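# Transfer the cap onto the other marker

## Task

Take the cap to the second marker and press it on until it clicks into place. At the end, both markers have to be standing upright in the block.

## Robot and tools

Robot: two arms, left_arm and right_arm, each with six revolute joints and a parallel two-finger gripper driven by a single number. In the scene frame the origin sits at table height midway between the bases. +z points up, +x points out over the table, and left_arm is on the +y side. These names do not match image left and right. Calibrated bases: left_arm at (+0.027, +0.353, 0) m and right_arm at (-0.037, -0.286, 0) m, each turned only very slightly about z. Each arm reports its hand pose (end_effector_position in metres, end_effector_quat_wxyz) in its own base frame. Fixed cameras and the table use the scene frame. Fingers point along the gripper's +z axis and close along its y axis. The reported point lies between the pads, about 1 cm behind the tips. Printed poses can be off by a few centimetres, more at long reach.

Joint order. In every row and in every per-arm list in results, the order is: shoulder, elbow, wrist roll, wrist pitch, waist, wrist yaw. Follow this order only. Stated ranges (rad): shoulder 0.000 to 3.142, elbow 0.000 to 3.142, wrist roll -2.094 to 2.094, wrist pitch -1.571 to 1.571, waist -2.618 to 3.054, wrist yaw -1.571 to 1.571. The real limits can differ from these by up to 0.059 rad.

The row (used by execute_actions and move). It always has 14 numbers in [-1, 1], even when only one arm moves. The first 7 are left_arm: six joint offsets in the order above, then the opening. The last 7 are the same for right_arm. Joint numbers are scaled offsets, not angles. They count from the Joint targets shown at the start of the action or move. 1.0 equals 2.224 rad for waist, shoulder and elbow, and 8.485 rad for wrist pitch, yaw and roll, so wrist values must be tiny. Sending 0 for a joint holds its present target. The opening is absolute: +1 fully open, -1 shut. To leave a gripper unchanged, repeat its current command, because 0 means half-open.

execute_actions(actions, cameras): actions is a list of actions. Each action is a list of up to 15 rows, one row per 1/30 s step. A short table repeats its last row to fill 15 steps. Offsets within one action all count from that action's starting targets, not from the previous row. The next action starts again from the new targets, so repeating an offset adds more motion. An action that pushes a joint more than 0.059 rad beyond its range is refused for both arms. A malformed action, or a bad first action, voids the whole call. An empty actions list just reports state and images.

move(target, speed, blend, opening_speed, blocking, cameras): target is one 14-number row, or a list of up to 15 rows. Every row's offsets count from the same starting Joint targets. All joints travel together in joint space, so the hand follows a curve and nothing is avoided. speed is in rad/s for the joint with farthest to go, 0.01 to 12.57, default 0.5. Give one value, or one per target. blend (rad) rounds off intermediate targets. opening_speed (0.2 or more, per second on the -1..+1 scale) closes slowly, which suits delicate parts. blocking=false returns early while the motion continues. The result adds a "move:" line: done, off_target (resting more than 0.035 rad from target), moving, held, or fault, sometimes with limits=held. Neither done nor off_target tells you whether anything is being touched. Faster moves and targets set deeper past a contact hit and press harder.

wait(seconds 0 to 10): lets time pass while each arm holds its command. stop(): brakes a running move. zoom_image(camera, region [x0,y0,x1,y1] pixels, at most 504x504): gives a close-up of the latest image from cam_head_left, cam_head_right, cam_high, cam_low, cam_left_wrist or cam_right_wrist (each 672x504). read_manual(section="licences") returns only licence text. finished_scene() ends the scene for good, so call it only once both markers stand in the block with the cap seated.

Results include Joint positions, Joint velocities (per arm, joints then pad gap in m; 0.094 means fully open), Joint targets (the base for your next offsets), Tool commands, grip_measured (on the opening scale; reads slightly wide when empty), grip_effort_nm (negative means closing; it does not measure grasp force), Joint torques (joints 1, 2 and 5 wrap at ±28 N m), and camera images. Other lines: "joint sent to its limit" means a joint was clamped at its end. "joint command not followed" means the clearance check changed targets. MOTOR HOT warns of heating. OVER-TEMPERATURE FAULT folds that arm away for the rest of the scene.

Motion limits: each joint target can only lead the measured angle by a limited amount, so large moves take several actions. Targets that would place the hand more than 200 mm from where it is now get scaled back. Friction and load can leave joints short of target, and tiny turns may not happen at all.

Gripping: fingers go to the commanded grip_measured value. Commanding about 0.05 below the value at first touch (0.11 for small or round parts) gives a full squeeze of roughly 50 to 64 N per pad. To release, command well above grip_measured.

Avoid: dropping the cap or markers, releasing parts while they move, and knocking anything off the table, which fails the task. Also avoid slams, hard pushes, and any collision or squeeze between the two arms, including one gripper closing on the other's fingers. Do not hold loads or push against unreachable poses for long, since motors heat up. If an arm is pressing on something, command its targets back past its measured positions. Loose objects may occasionally be nudged by outside pushes.

Each tool is called after "Request:" by a JSON object that holds its "name" and its "arguments".

## Session

Request:
{"name": "execute_actions", "arguments": {"actions": []}}

Scene clock: 0.00 s.
left_arm: end_effector_position=(+0.3795, +0.0049, +0.0845) grip_measured=+1.000 grip_effort_nm=n/a end_effector_quat_wxyz=(+0.561, -0.047, +0.827, +0.010) | right_arm: end_effector_position=(+0.3957, -0.0309, +0.0787) grip_measured=+1.000 grip_effort_nm=n/a end_effector_quat_wxyz=(+0.545, +0.068, +0.836, -0.015)
Joint names: [shoulder, elbow, wrist roll, wrist pitch, waist, wrist yaw]
Joint positions: left_arm=[1.492 0.331 -0.079 0.779 -0.032 -0.099 0.094] | right_arm=[1.561 0.411 0.074 0.732 -0.058 0.045 0.094]
Joint velocities: within noise
Joint torques (N m): no reading
Motor temperatures (°C): left_arm=[24 23 23 24 24 21 23] | right_arm=[23 21 23 27 25 22 21]
Heat: left arm: 24 °C; right arm: 27 °C.
Joint targets: left_arm=[1.488 0.336 -0.083 0.779 -0.032 -0.105] | right_arm=[1.557 0.416 0.069 0.731 -0.058 0.050]
Tool commands: left_gripper/opening=+1.0 right_gripper/opening=+1.0

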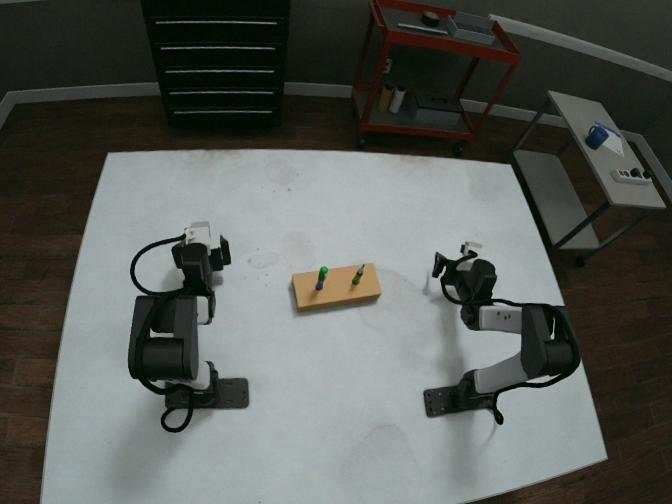

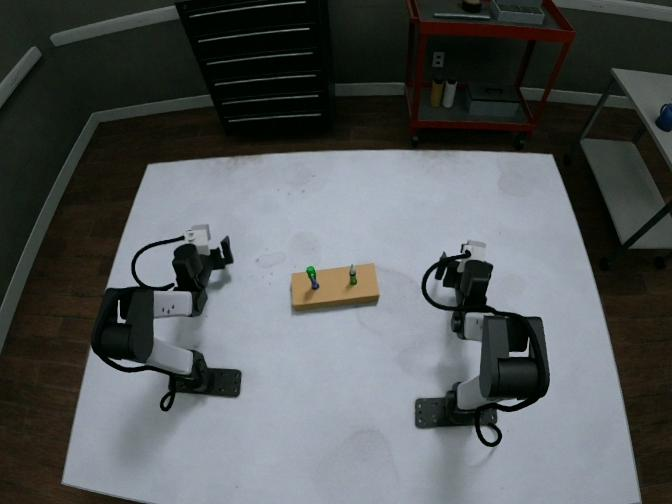

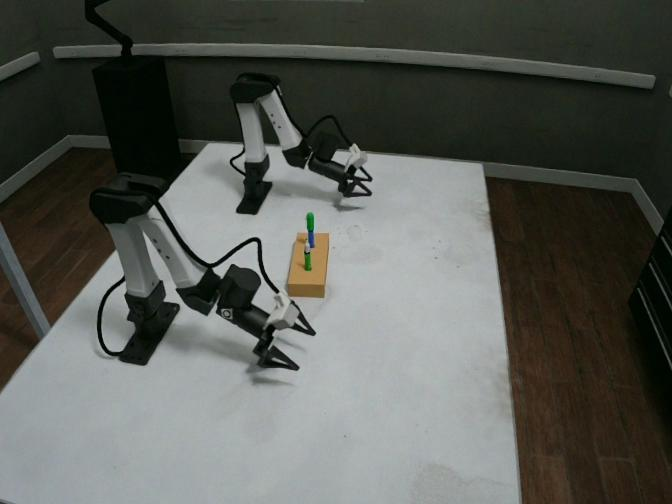

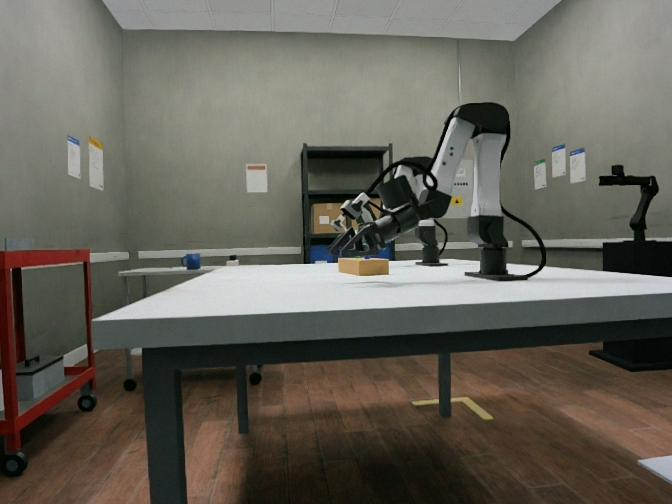

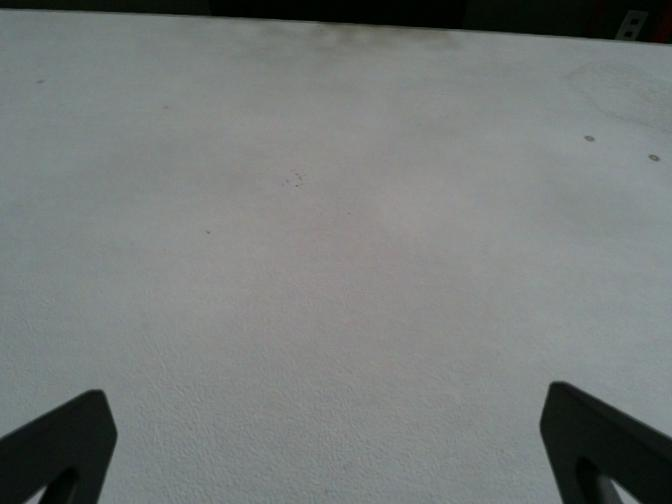

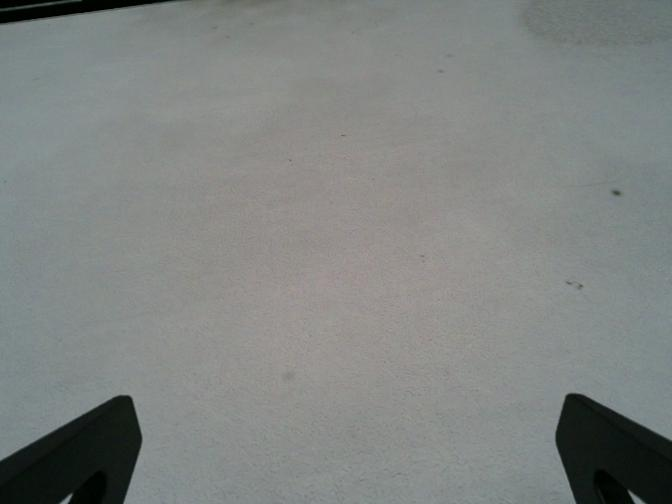

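Request:
{"name": "zoom_image", "arguments": {"camera": "cam_head_left", "region": [280, 240, 400, 330]}}

Request:
{"name": "zoom_image", "arguments": {"camera": "cam_head_right", "region": [280, 240, 400, 330]}}

Request:
{"name": "zoom_image", "arguments": {"camera": "cam_high", "region": [260, 200, 360, 310]}}

Request:
{"name": "zoom_image", "arguments": {"camera": "cam_low", "region": [320, 230, 410, 290]}}

Scaled by 4.200 from the camera's 672x504 image, which has a finer 960x720 frame.

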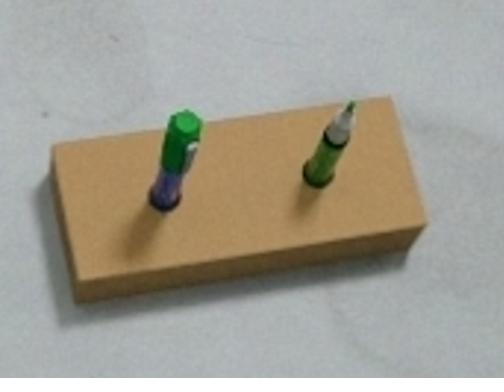

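Scaled by 4.200 from the camera's 672x504 image, which has a finer 960x720 frame.

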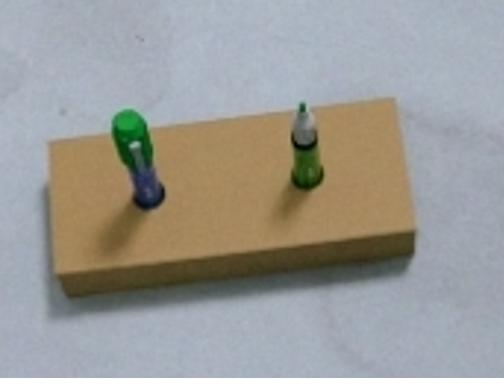

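Scaled by 4.582 from the camera's 672x504 image, which has a finer 960x720 frame.

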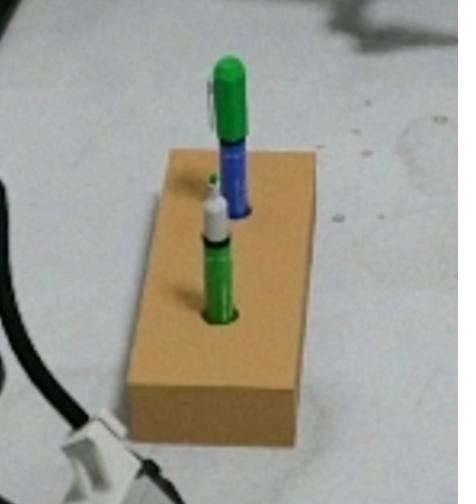

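Scaled by 5.600 from the camera's 672x504 image, which has a finer 960x720 frame.

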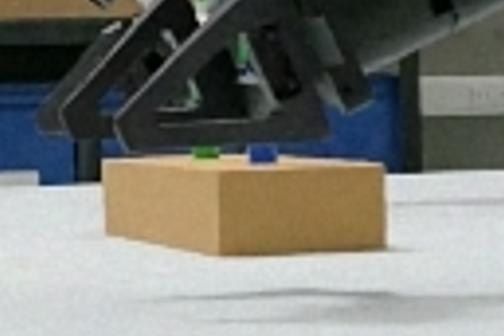

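Request:
{"name": "move", "arguments": {"target": [[-0.1313, 0.5301, 0.00978, -0.2529, -0.05, 0.01237, 0.1, -0.0553, 0.5683, -0.00813, -0.2385, 0.05, -0.00589, 0.1], [-0.1313, 0.5301, 0.00978, -0.2529, -0.3678, 0.01237, 0.1, -0.0553, 0.5683, -0.00813, -0.2385, 0.3633, -0.00589, 0.1]], "speed": 1.2, "blend": 0.2}}

Scene clock: 166.63 s.
left_arm: end_effector_position=(+0.1766, -0.1985, +0.2740) grip_measured=+0.102 grip_effort_nm=-0.056 end_effector_quat_wxyz=(+0.236, +0.391, +0.883, -0.106) | right_arm: end_effector_position=(+0.2463, +0.2283, +0.2721) grip_measured=+0.102 grip_effort_nm=-0.120 end_effector_quat_wxyz=(+0.239, -0.351, +0.900, +0.095)
Joint names: [shoulder, elbow, wrist roll, wrist pitch, waist, wrist yaw]
Joint positions: left_arm=[1.202 1.49 -0.01 -1.335 -0.845 -0.002 0.052] | right_arm=[1.444 1.656 0.003 -1.262 0.747 -0.001 0.052]
Joint velocities: within noise
Joint torques (N m): left_arm=[-3.29 9.28 0.09 0.88 -0.49 0.15] | right_arm=[-5.29 7.8 -0.02 0.83 0.09 -0.07]
Motor temperatures (°C): left_arm=[28 27 23 36 23 21 23] | right_arm=[30 26 23 37 25 22 21]
Heat: left arm: 36 °C; right arm: 37 °C.
Joint targets: left_arm=[1.196 1.515 0.000 -1.366 -0.850 0.000] | right_arm=[1.434 1.680 0.000 -1.292 0.750 0.000]
move: done
camera_calibration:
cam_left_wrist: T_world_to_cam=[[-0.763381, -0.64592, 0.00598404, 0.00320318], [-0.644897, 0.761578, -0.0640936, 0.318109], [0.0368421, -0.052787, -0.997926, 0.343062], [0, 0, 0, 1]] pos_world=[0.194954, -0.222087, 0.36272]
cam_right_wrist: T_world_to_cam=[[0.674812, -0.737619, -0.0233648, 0.0109586], [-0.735273, -0.669278, -0.10696, 0.402973], [0.0632585, 0.0893577, -0.993989, 0.320853], [0, 0, 0, 1]] pos_world=[0.268603, 0.249113, 0.362282]

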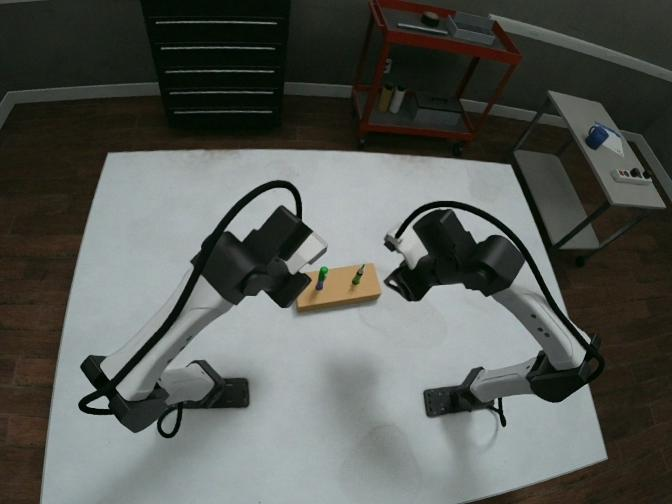

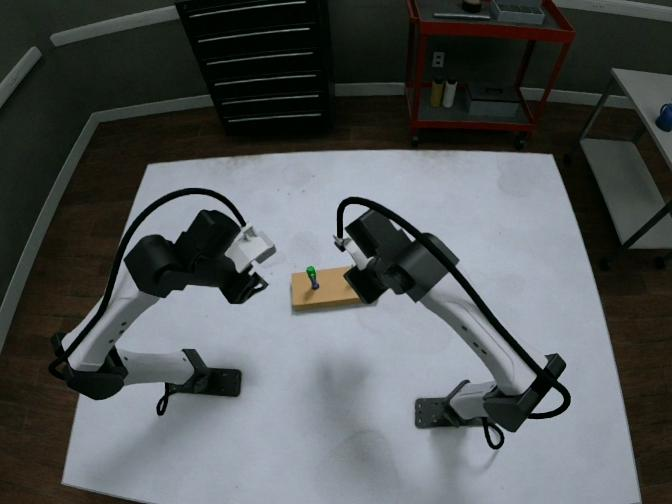

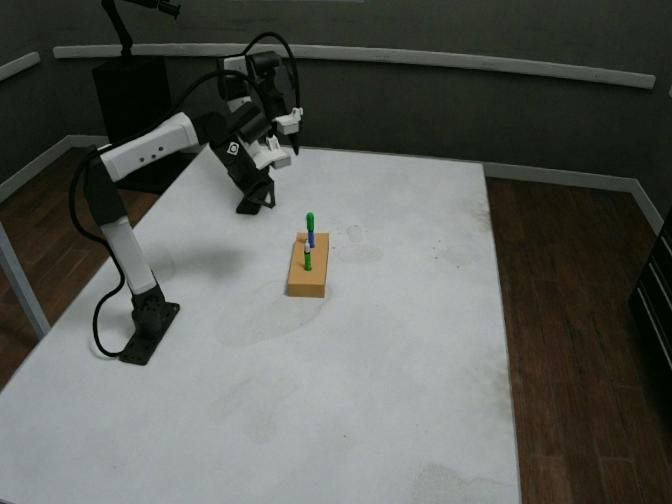

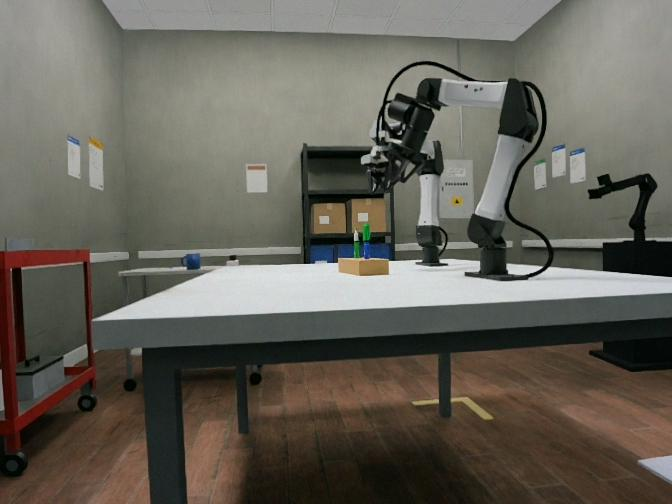

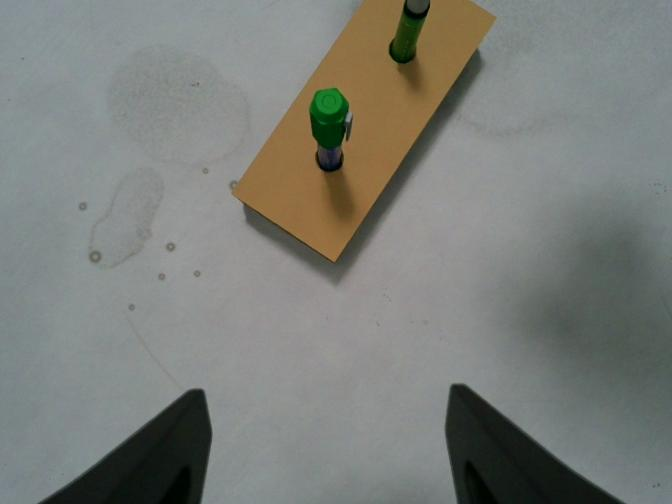

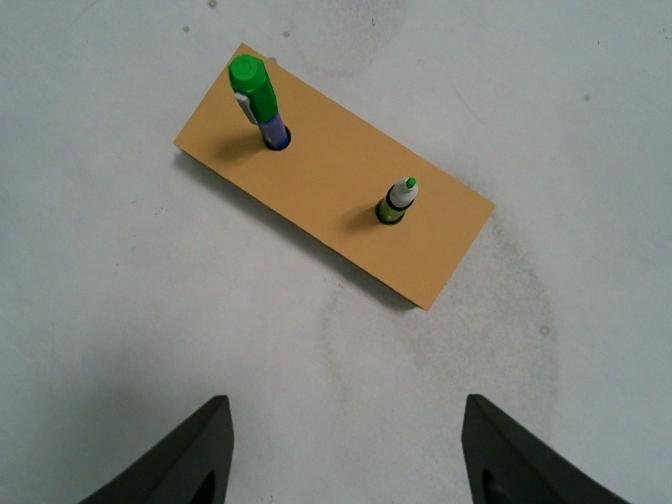

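Request:
{"name": "zoom_image", "arguments": {"camera": "cam_right_wrist", "region": [160, 30, 500, 320]}}

Request:
{"name": "zoom_image", "arguments": {"camera": "cam_left_wrist", "region": [220, 0, 510, 270]}}

Scaled by 1.482 from the camera's 672x504 image, which has a finer 960x720 frame.

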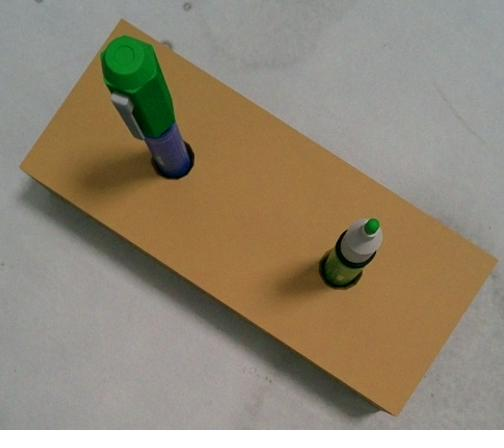

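Scaled by 1.738 from the camera's 672x504 image, which has a finer 960x720 frame.

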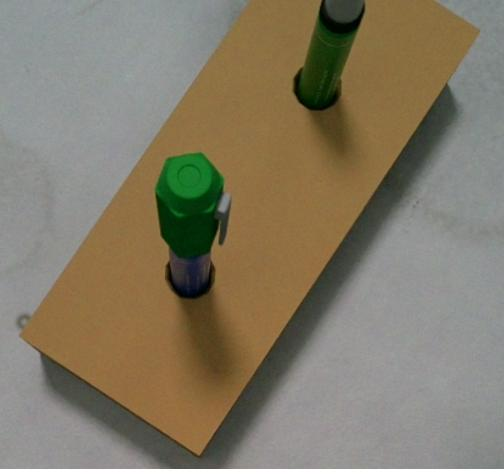

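Request:
{"name": "move", "arguments": {"target": [0, 0, 0, 0, 0, 0, 0.1, 0.0598, -0.1003, 0, 0.0627, 0.0481, 0, 0.1], "speed": 0.8, "cameras": ["cam_right_wrist", "cam_head_right", "cam_high"]}}

Scene clock: 304.07 s.
left_arm: end_effector_position=(+0.1776, -0.1976, +0.2740) grip_measured=+0.102 grip_effort_nm=-0.061 end_effector_quat_wxyz=(+0.238, +0.391, +0.883, -0.103) | right_arm: end_effector_position=(+0.2774, +0.3167, +0.2229) grip_measured=+0.102 grip_effort_nm=-0.120 end_effector_quat_wxyz=(+0.302, -0.389, +0.860, +0.136)
Joint names: [shoulder, elbow, wrist roll, wrist pitch, waist, wrist yaw]
Joint positions: left_arm=[1.202 1.49 -0.01 -1.335 -0.845 -0.01 0.052] | right_arm=[1.563 1.471 0.001 -0.804 0.853 0.004 0.052]
Joint velocities: within noise
Joint torques (N m): left_arm=[-3.45 9.25 0.1 0.9 -0.46 0.13] | right_arm=[-5.74 5.44 -0.01 1.76 0.18 -0.08]
Motor temperatures (°C): left_arm=[27 35 23 30 23 21 23] | right_arm=[32 31 23 34 25 22 21]
Heat: left arm: 35 °C; right arm: 34 °C.
Joint targets: left_arm=[1.196 1.515 0.000 -1.366 -0.850 0.000] | right_arm=[1.567 1.457 0.000 -0.760 0.856 0.000]
move: off_target (right_arm); right_arm: the wrist pitch is farthest, 0.044 rad from its target
camera_calibration:
cam_right_wrist: T_world_to_cam=[[0.750513, -0.660568, -0.0194739, 0.00780536], [-0.641831, -0.721572, -0.25959, 0.504402], [0.157425, 0.207325, -0.965523, 0.192155], [0, 0, 0, 1]] pos_world=[0.287633, 0.32928, 0.316619]
Images, in order (width x height): cam_head_right 672x504, cam_high 672x504, cam_right_wrist 672x504.

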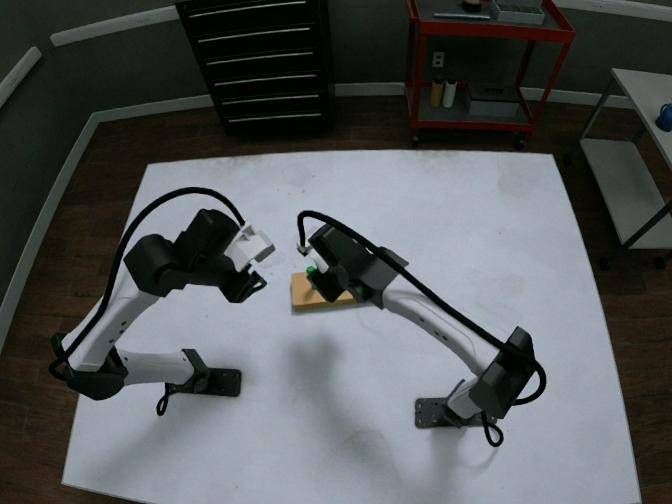

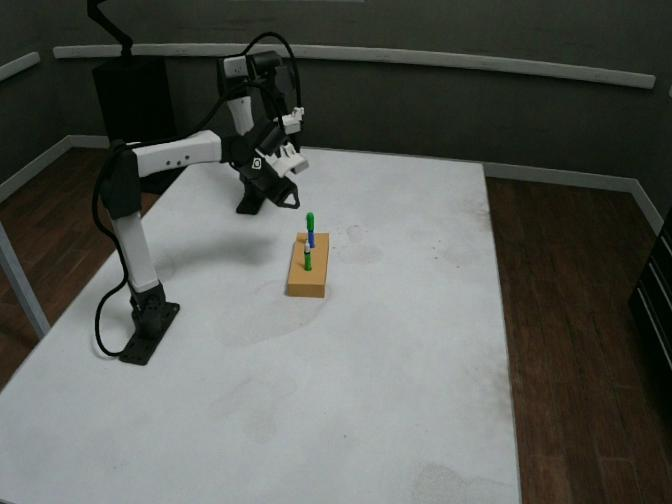

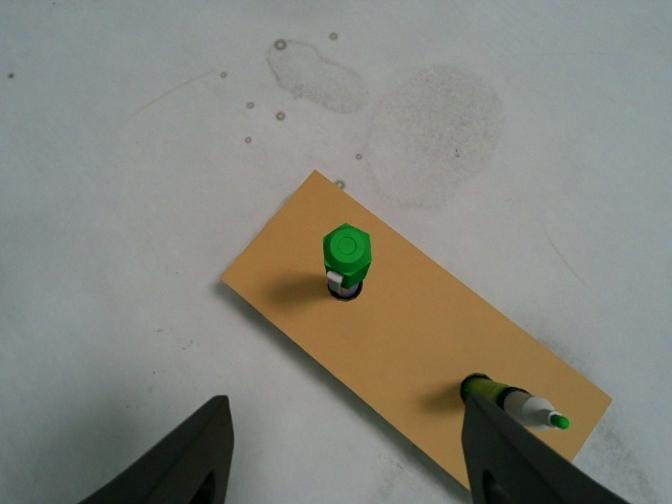

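Request:
{"name": "move", "arguments": {"target": [0, 0, 0, 0, 0, 0, 0.1, 0.0562, -0.0472, 0, 0.0283, 0, 0, 0.1], "speed": 0.4, "cameras": ["cam_right_wrist", "cam_high", "cam_low"]}}

Scene clock: 321.87 s.
left_arm: end_effector_position=(+0.1774, -0.1974, +0.2738) grip_measured=+0.102 grip_effort_nm=-0.056 end_effector_quat_wxyz=(+0.237, +0.391, +0.884, -0.103) | right_arm: end_effector_position=(+0.3018, +0.3439, +0.1656) grip_measured=+0.102 grip_effort_nm=-0.120 end_effector_quat_wxyz=(+0.308, -0.388, +0.858, +0.137)
Joint names: [shoulder, elbow, wrist roll, wrist pitch, waist, wrist yaw]
Joint positions: left_arm=[1.202 1.49 -0.01 -1.336 -0.845 -0.01 0.052] | right_arm=[1.685 1.366 0.001 -0.564 0.853 0.007 0.052]
Joint velocities: within noise
Joint torques (N m): left_arm=[-3.33 9.1 0.09 0.9 -0.44 0.15] | right_arm=[-6.56 5.55 -0.03 1.78 0.08 -0.05]
Motor temperatures (°C): left_arm=[27 36 23 30 23 21 23] | right_arm=[32 31 23 38 25 22 21]
Heat: left arm: 36 °C; right arm: 38 °C.
Joint targets: left_arm=[1.196 1.515 0.000 -1.366 -0.850 0.000] | right_arm=[1.692 1.352 0.000 -0.520 0.856 0.000]
move: off_target (right_arm); right_arm: the wrist pitch is farthest, 0.045 rad from its target
camera_calibration:
cam_right_wrist: T_world_to_cam=[[0.749432, -0.66186, -0.0171237, 0.006608], [-0.640692, -0.718457, -0.270801, 0.525254], [0.16693, 0.213918, -0.962483, 0.121835], [0, 0, 0, 1]] pos_world=[0.311236, 0.355683, 0.259616]
Images, in order (width x height): cam_high 672x504, cam_low 672x504, cam_right_wrist 672x504.

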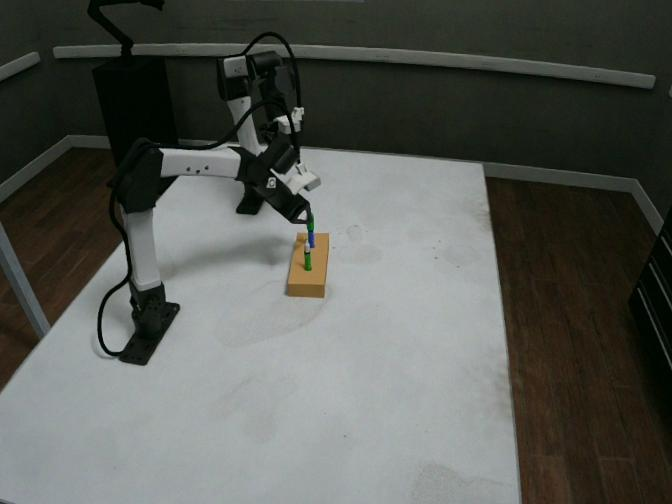

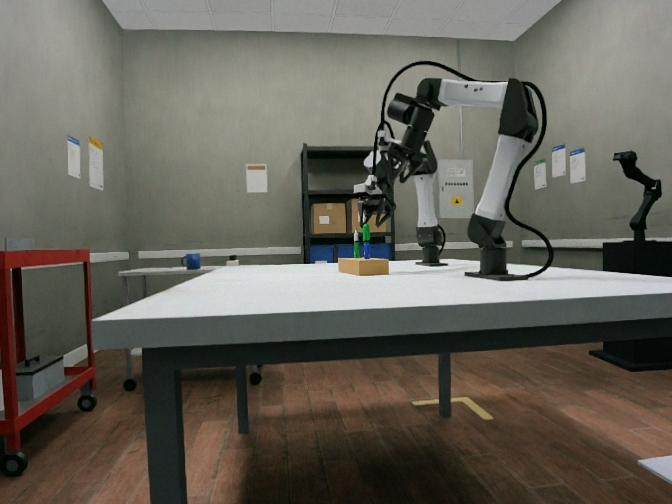

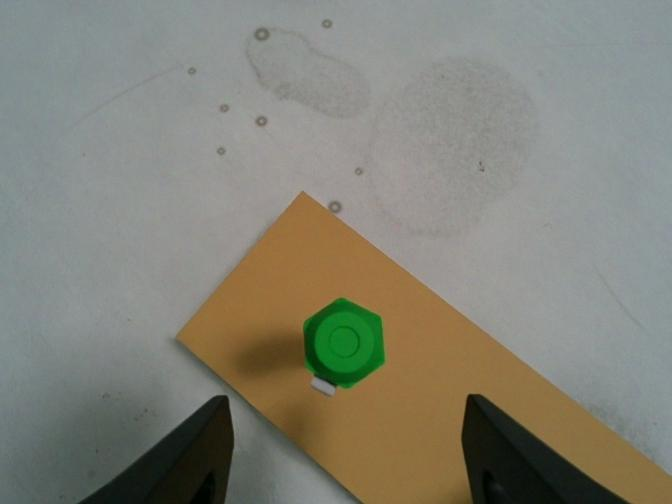

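Request:
{"name": "move", "arguments": {"target": [0, 0, 0, 0, 0, 0, 0.1, 0.0445, -0.0081, 0, 0.01414, 0.0009, 0, 0.1], "speed": 0.15, "cameras": ["cam_right_wrist", "cam_high", "cam_head_right", "cam_head_left"]}}

Scene clock: 345.70 s.
left_arm: end_effector_position=(+0.1774, -0.1974, +0.2738) grip_measured=+0.102 grip_effort_nm=-0.061 end_effector_quat_wxyz=(+0.237, +0.391, +0.884, -0.103) | right_arm: end_effector_position=(+0.3168, +0.3602, +0.1347) grip_measured=+0.102 grip_effort_nm=-0.125 end_effector_quat_wxyz=(+0.311, -0.387, +0.857, +0.137)
Joint names: [shoulder, elbow, wrist roll, wrist pitch, waist, wrist yaw]
Joint positions: left_arm=[1.202 1.49 -0.01 -1.336 -0.845 -0.01 0.052] | right_arm=[1.78 1.349 0.001 -0.446 0.853 0.01 0.052]
Joint velocities: within noise
Joint torques (N m): left_arm=[-3.34 9.2 0.11 0.89 -0.5 0.16] | right_arm=[-6.98 5.31 -0.01 1.8 0.28 -0.06]
Motor temperatures (°C): left_arm=[27 36 23 30 23 21 23] | right_arm=[35 31 23 38 25 22 21]
Heat: left arm: 36 °C; right arm: 38 °C.
Joint targets: left_arm=[1.196 1.515 0.000 -1.366 -0.850 0.000] | right_arm=[1.791 1.334 0.000 -0.400 0.858 0.000]
move: off_target (right_arm); right_arm: the wrist pitch is farthest, 0.046 rad from its target
camera_calibration:
cam_right_wrist: T_world_to_cam=[[0.748193, -0.663316, -0.0147971, 0.00628857], [-0.640522, -0.716307, -0.276834, 0.538134], [0.173029, 0.216603, -0.960804, 0.0828983], [0, 0, 0, 1]] pos_world=[0.325637, 0.371684, 0.228716]
Images, in order (width x height): cam_head_left 672x504, cam_head_right 672x504, cam_high 672x504, cam_right_wrist 672x504.

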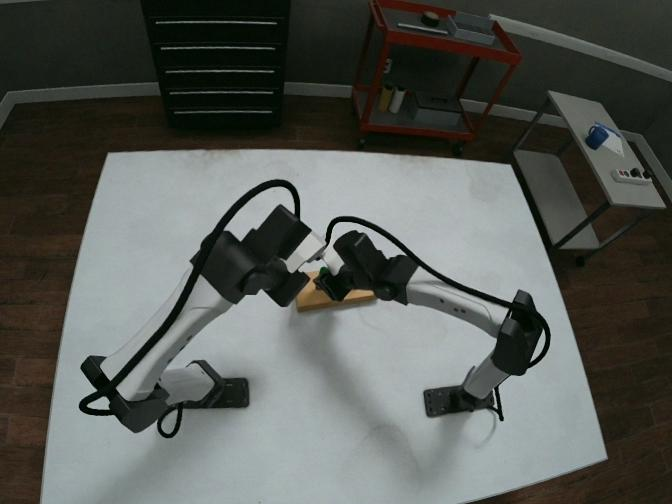

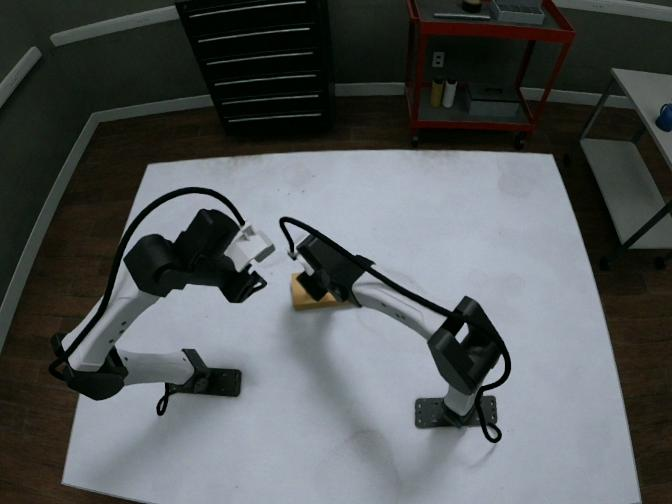

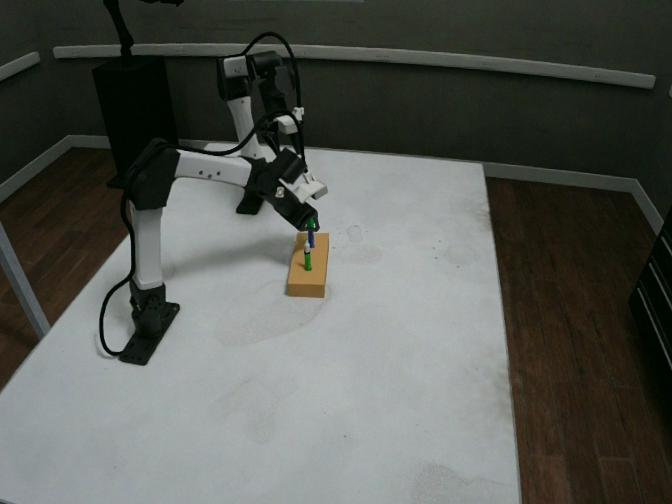

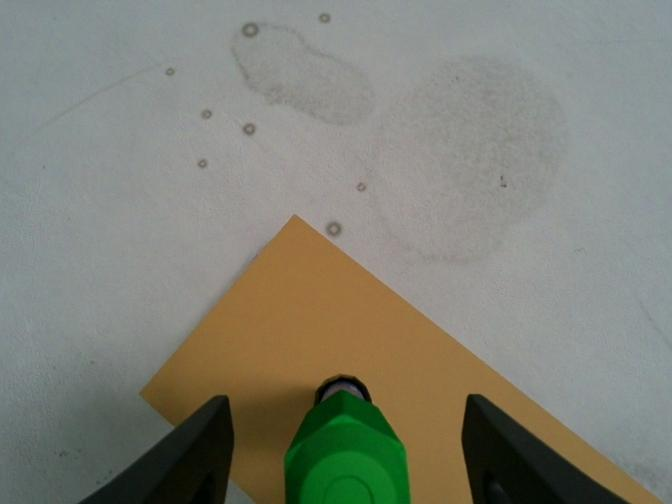

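Request:
{"name": "move", "arguments": {"target": [0, 0, 0, 0, 0, 0, 0.1, 0, 0, 0, 0, 0, 0, -0.7], "opening_speed": 0.5, "cameras": ["cam_right_wrist", "cam_high"]}}

Scene clock: 359.90 s.
left_arm: end_effector_position=(+0.1772, -0.1976, +0.2738) grip_measured=+0.102 grip_effort_nm=-0.061 end_effector_quat_wxyz=(+0.237, +0.391, +0.883, -0.103) | right_arm: end_effector_position=(+0.3170, +0.3604, +0.1349) grip_measured=-0.634 grip_effort_nm=-1.038 end_effector_quat_wxyz=(+0.312, -0.387, +0.857, +0.137)
Joint names: [shoulder, elbow, wrist roll, wrist pitch, waist, wrist yaw]
Joint positions: left_arm=[1.202 1.49 -0.01 -1.336 -0.845 -0.008 0.052] | right_arm=[1.78 1.349 0.001 -0.445 0.853 0.01 0.017]
Joint velocities: within noise
Joint torques (N m): left_arm=[-3.21 9.21 0.12 0.86 -0.49 0.16] | right_arm=[-7.01 5.26 -0.01 1.81 0.42 -0.05]
Motor temperatures (°C): left_arm=[27 36 23 30 23 21 23] | right_arm=[36 31 23 40 25 22 21]
Heat: left arm: 36 °C; right arm: 40 °C.
Joint targets: left_arm=[1.196 1.515 0.000 -1.366 -0.850 0.000] | right_arm=[1.791 1.334 0.000 -0.400 0.858 0.000]
move: off_target (right_arm); right_arm: the wrist pitch is farthest, 0.045 rad from its target
camera_calibration:
cam_right_wrist: T_world_to_cam=[[0.748233, -0.66327, -0.014836, 0.00632963], [-0.640206, -0.715988, -0.278382, 0.538558], [0.17402, 0.217793, -0.960356, 0.0822574], [0, 0, 0, 1]] pos_world=[0.325738, 0.371885, 0.229015]
Images, in order (width x height): cam_high 672x504, cam_right_wrist 672x504.

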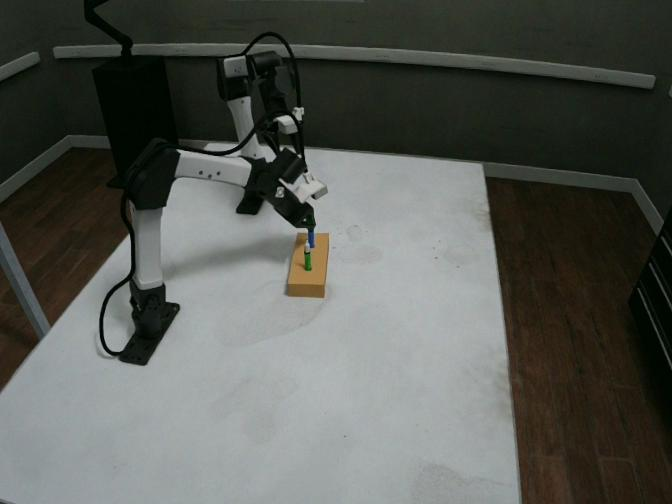

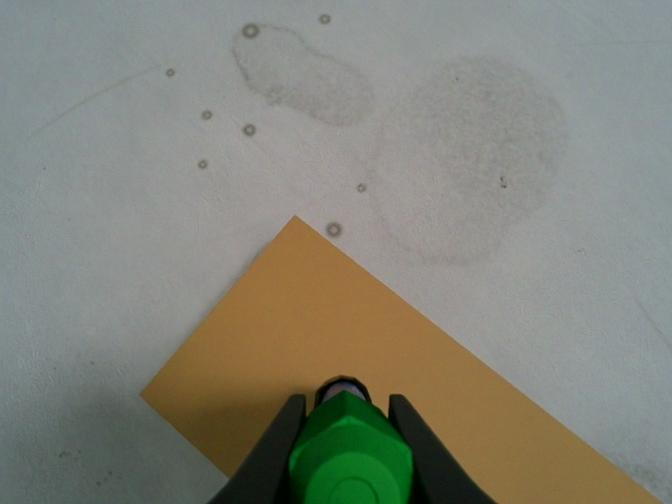

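Request:
{"name": "move", "arguments": {"target": [0, 0, 0, 0, 0, 0, 0.1, -0.0135, 0.0459, 0, -0.01803, 0, 0, -0.7], "speed": 0.12, "cameras": ["cam_right_wrist", "cam_high", "cam_left_wrist", "cam_low"]}}

Request:
{"name": "zoom_image", "arguments": {"camera": "cam_high", "region": [250, 160, 370, 310]}}

Request:
{"name": "zoom_image", "arguments": {"camera": "cam_low", "region": [300, 180, 420, 290]}}

Scene clock: 382.50 s.
left_arm: end_effector_position=(+0.1772, -0.1976, +0.2738) grip_measured=+0.102 grip_effort_nm=-0.061 end_effector_quat_wxyz=(+0.237, +0.391, +0.883, -0.103) | right_arm: end_effector_position=(+0.3165, +0.3598, +0.1466) grip_measured=-0.635 grip_effort_nm=-1.057 end_effector_quat_wxyz=(+0.305, -0.388, +0.860, +0.134)
Joint names: [shoulder, elbow, wrist roll, wrist pitch, waist, wrist yaw]
Joint positions: left_arm=[1.202 1.49 -0.01 -1.336 -0.845 -0.008 0.052] | right_arm=[1.78 1.406 0.001 -0.518 0.853 0.01 0.017]
Joint velocities: within noise
Joint torques (N m): left_arm=[-3.37 9.22 0.12 0.87 -0.32 0.16] | right_arm=[-9.37 8.95 -0.03 0.98 0.4 -0.04]
Motor temperatures (°C): left_arm=[27 37 23 29 23 21 23] | right_arm=[38 31 23 42 25 22 22]
Heat: left arm: 37 °C; right arm: 42 °C.
Joint targets: left_arm=[1.196 1.515 0.000 -1.366 -0.850 0.000] | right_arm=[1.761 1.436 0.000 -0.553 0.858 0.000]
move: done
camera_calibration:
cam_left_wrist: T_world_to_cam=[[-0.761424, -0.648253, 0.000653355, 0.00492518], [-0.647018, 0.75991, -0.062493, 0.317358], [0.0400148, -0.0480064, -0.998045, 0.343259], [0, 0, 0, 1]] pos_world=[0.195351, -0.221492, 0.362418]
cam_right_wrist: T_world_to_cam=[[0.748061, -0.663468, -0.0146554, 0.00654297], [-0.643136, -0.719337, -0.262546, 0.540799], [0.163649, 0.205826, -0.964808, 0.101928], [0, 0, 0, 1]] pos_world=[0.326233, 0.372379, 0.240421]
Images, in order (width x height): cam_high 672x504, cam_low 672x504, cam_left_wrist 672x504, cam_right_wrist 672x504.

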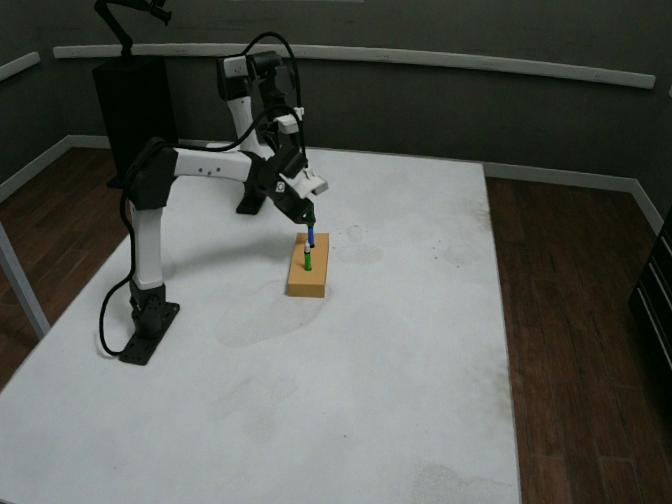

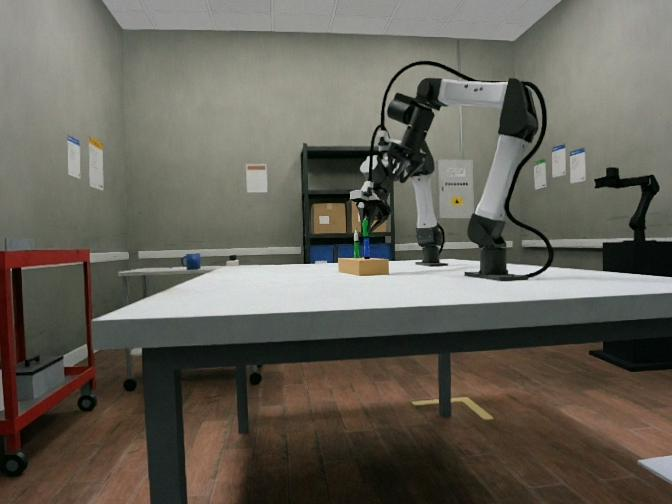

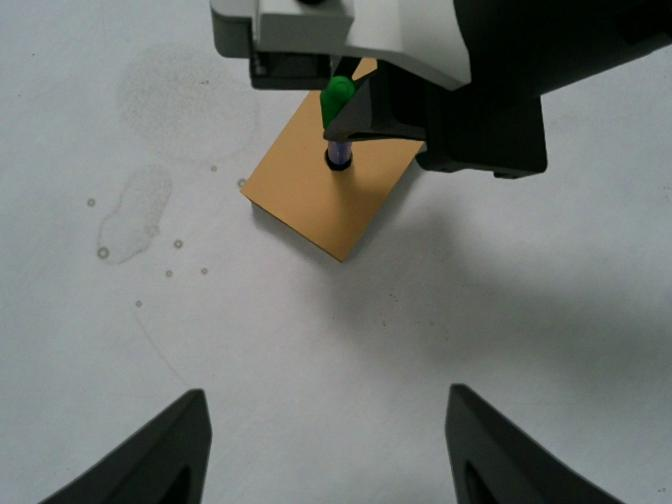

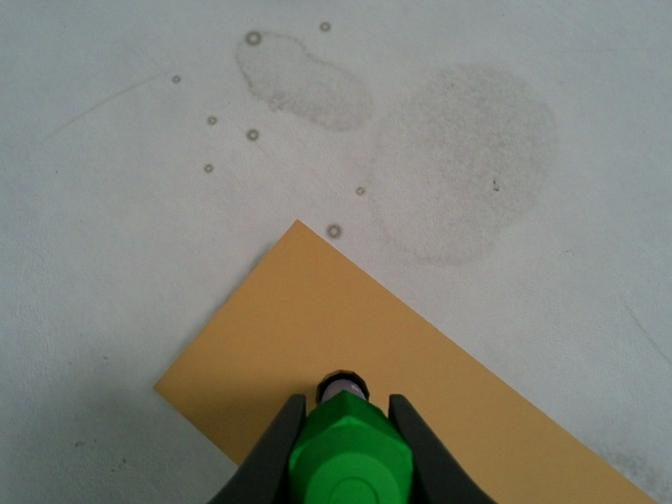

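Scaled by 3.360 from the camera's 672x504 image, which has a finer 960x720 frame.

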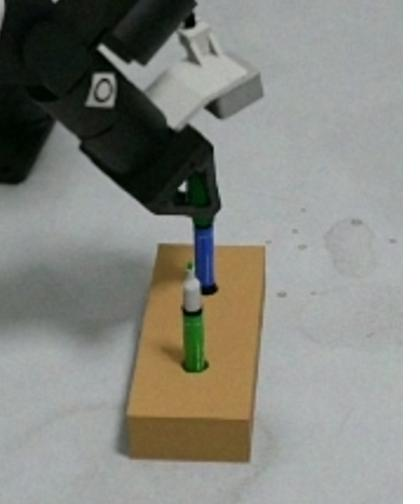

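Scaled by 4.200 from the camera's 672x504 image, which has a finer 960x720 frame.

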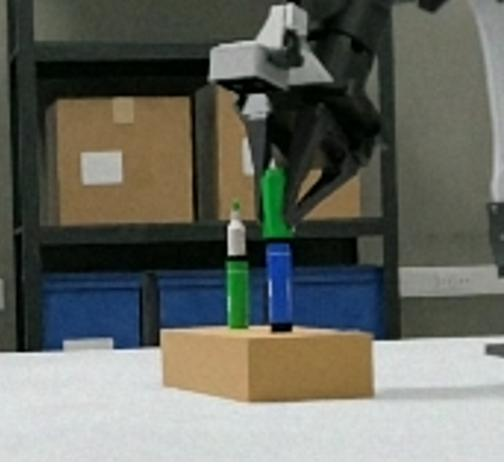

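Request:
{"name": "move", "arguments": {"target": [0, 0, 0, 0, 0, 0, 0.1, -0.0052, 0.0155, 0, -0.00448, 0, 0, -0.7], "speed": 0.1, "cameras": ["cam_right_wrist", "cam_high", "cam_left_wrist", "cam_low"]}}

Request:
{"name": "zoom_image", "arguments": {"camera": "cam_high", "region": [250, 160, 370, 310]}}

Request:
{"name": "zoom_image", "arguments": {"camera": "cam_low", "region": [300, 180, 420, 290]}}

Scene clock: 506.90 s.
left_arm: end_effector_position=(+0.1772, -0.1976, +0.2738) grip_measured=+0.102 grip_effort_nm=-0.061 end_effector_quat_wxyz=(+0.237, +0.391, +0.883, -0.103) | right_arm: end_effector_position=(+0.3164, +0.3597, +0.1574) grip_measured=-0.635 grip_effort_nm=-1.057 end_effector_quat_wxyz=(+0.305, -0.388, +0.859, +0.134)
Joint names: [shoulder, elbow, wrist roll, wrist pitch, waist, wrist yaw]
Joint positions: left_arm=[1.202 1.49 -0.01 -1.336 -0.845 -0.008 0.052] | right_arm=[1.774 1.441 0.001 -0.558 0.853 0.01 0.017]
Joint velocities: within noise
Joint torques (N m): left_arm=[-3.26 9.21 0.11 0.87 -0.5 0.13] | right_arm=[-9.72 9.05 -0.04 1.02 0.35 -0.04]
Motor temperatures (°C): left_arm=[27 38 23 28 23 21 23] | right_arm=[51 42 23 36 25 22 24]
Heat: left arm: 38 °C; right arm: 51 °C.
Joint targets: left_arm=[1.196 1.515 0.000 -1.366 -0.850 0.000] | right_arm=[1.750 1.470 0.000 -0.591 0.858 0.000]
move: done
camera_calibration:
cam_left_wrist: T_world_to_cam=[[-0.761424, -0.648253, 0.000653355, 0.00492518], [-0.647018, 0.75991, -0.062493, 0.317358], [0.0400148, -0.0480064, -0.998045, 0.343259], [0, 0, 0, 1]] pos_world=[0.195351, -0.221492, 0.362418]
cam_right_wrist: T_world_to_cam=[[0.748095, -0.663428, -0.0147142, 0.00670817], [-0.64289, -0.719084, -0.263837, 0.543539], [0.164456, 0.206835, -0.964455, 0.11179], [0, 0, 0, 1]] pos_world=[0.326033, 0.372179, 0.251321]
Images, in order (width x height): cam_high 672x504, cam_low 672x504, cam_left_wrist 672x504, cam_right_wrist 672x504.

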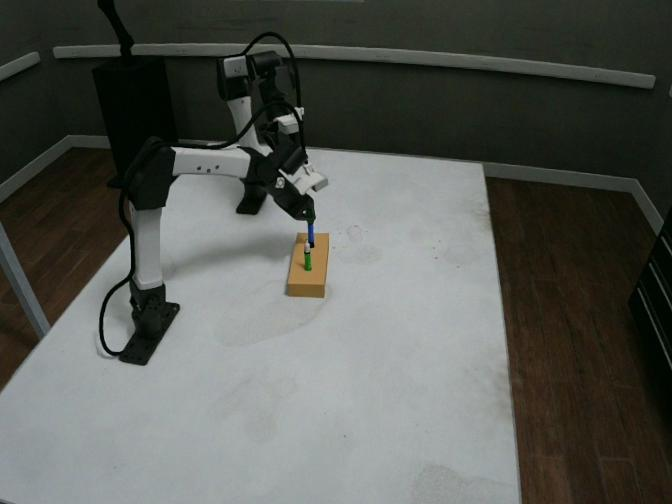

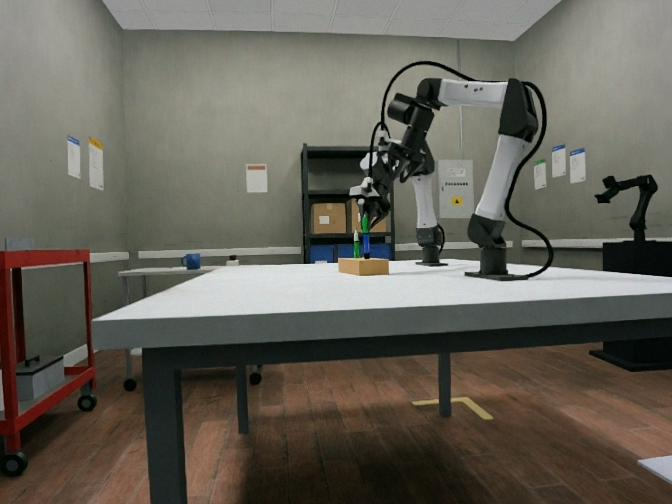

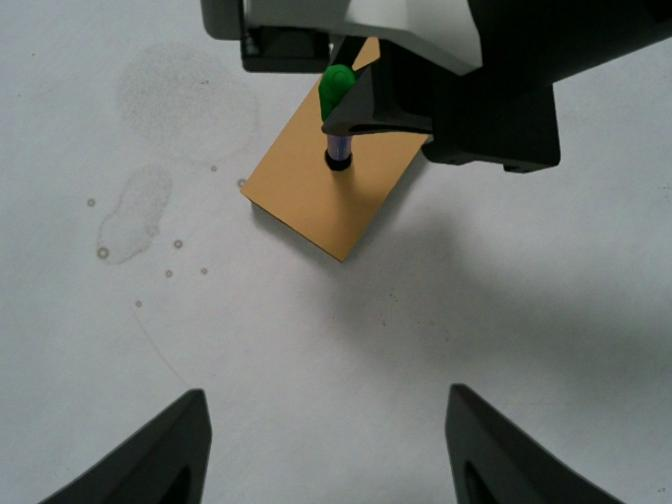

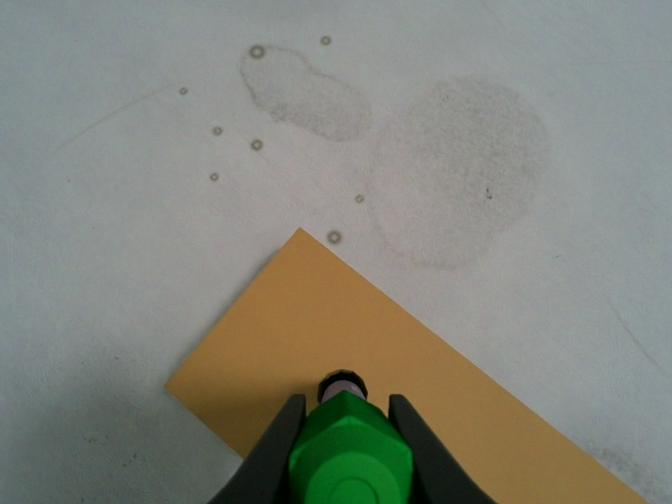

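Scaled by 3.360 from the camera's 672x504 image, which has a finer 960x720 frame.

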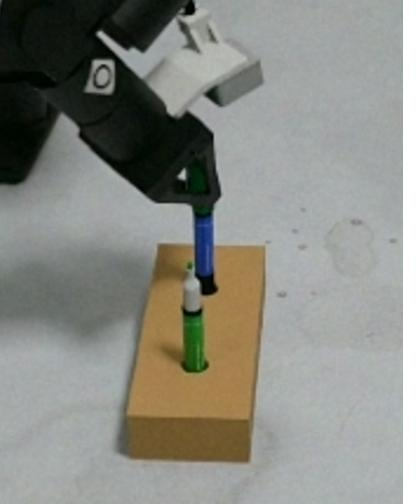

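Scaled by 4.200 from the camera's 672x504 image, which has a finer 960x720 frame.

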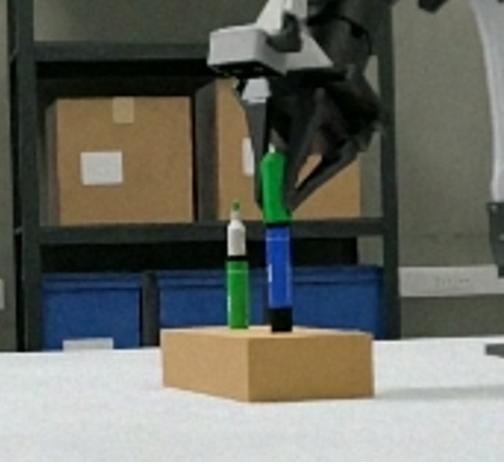

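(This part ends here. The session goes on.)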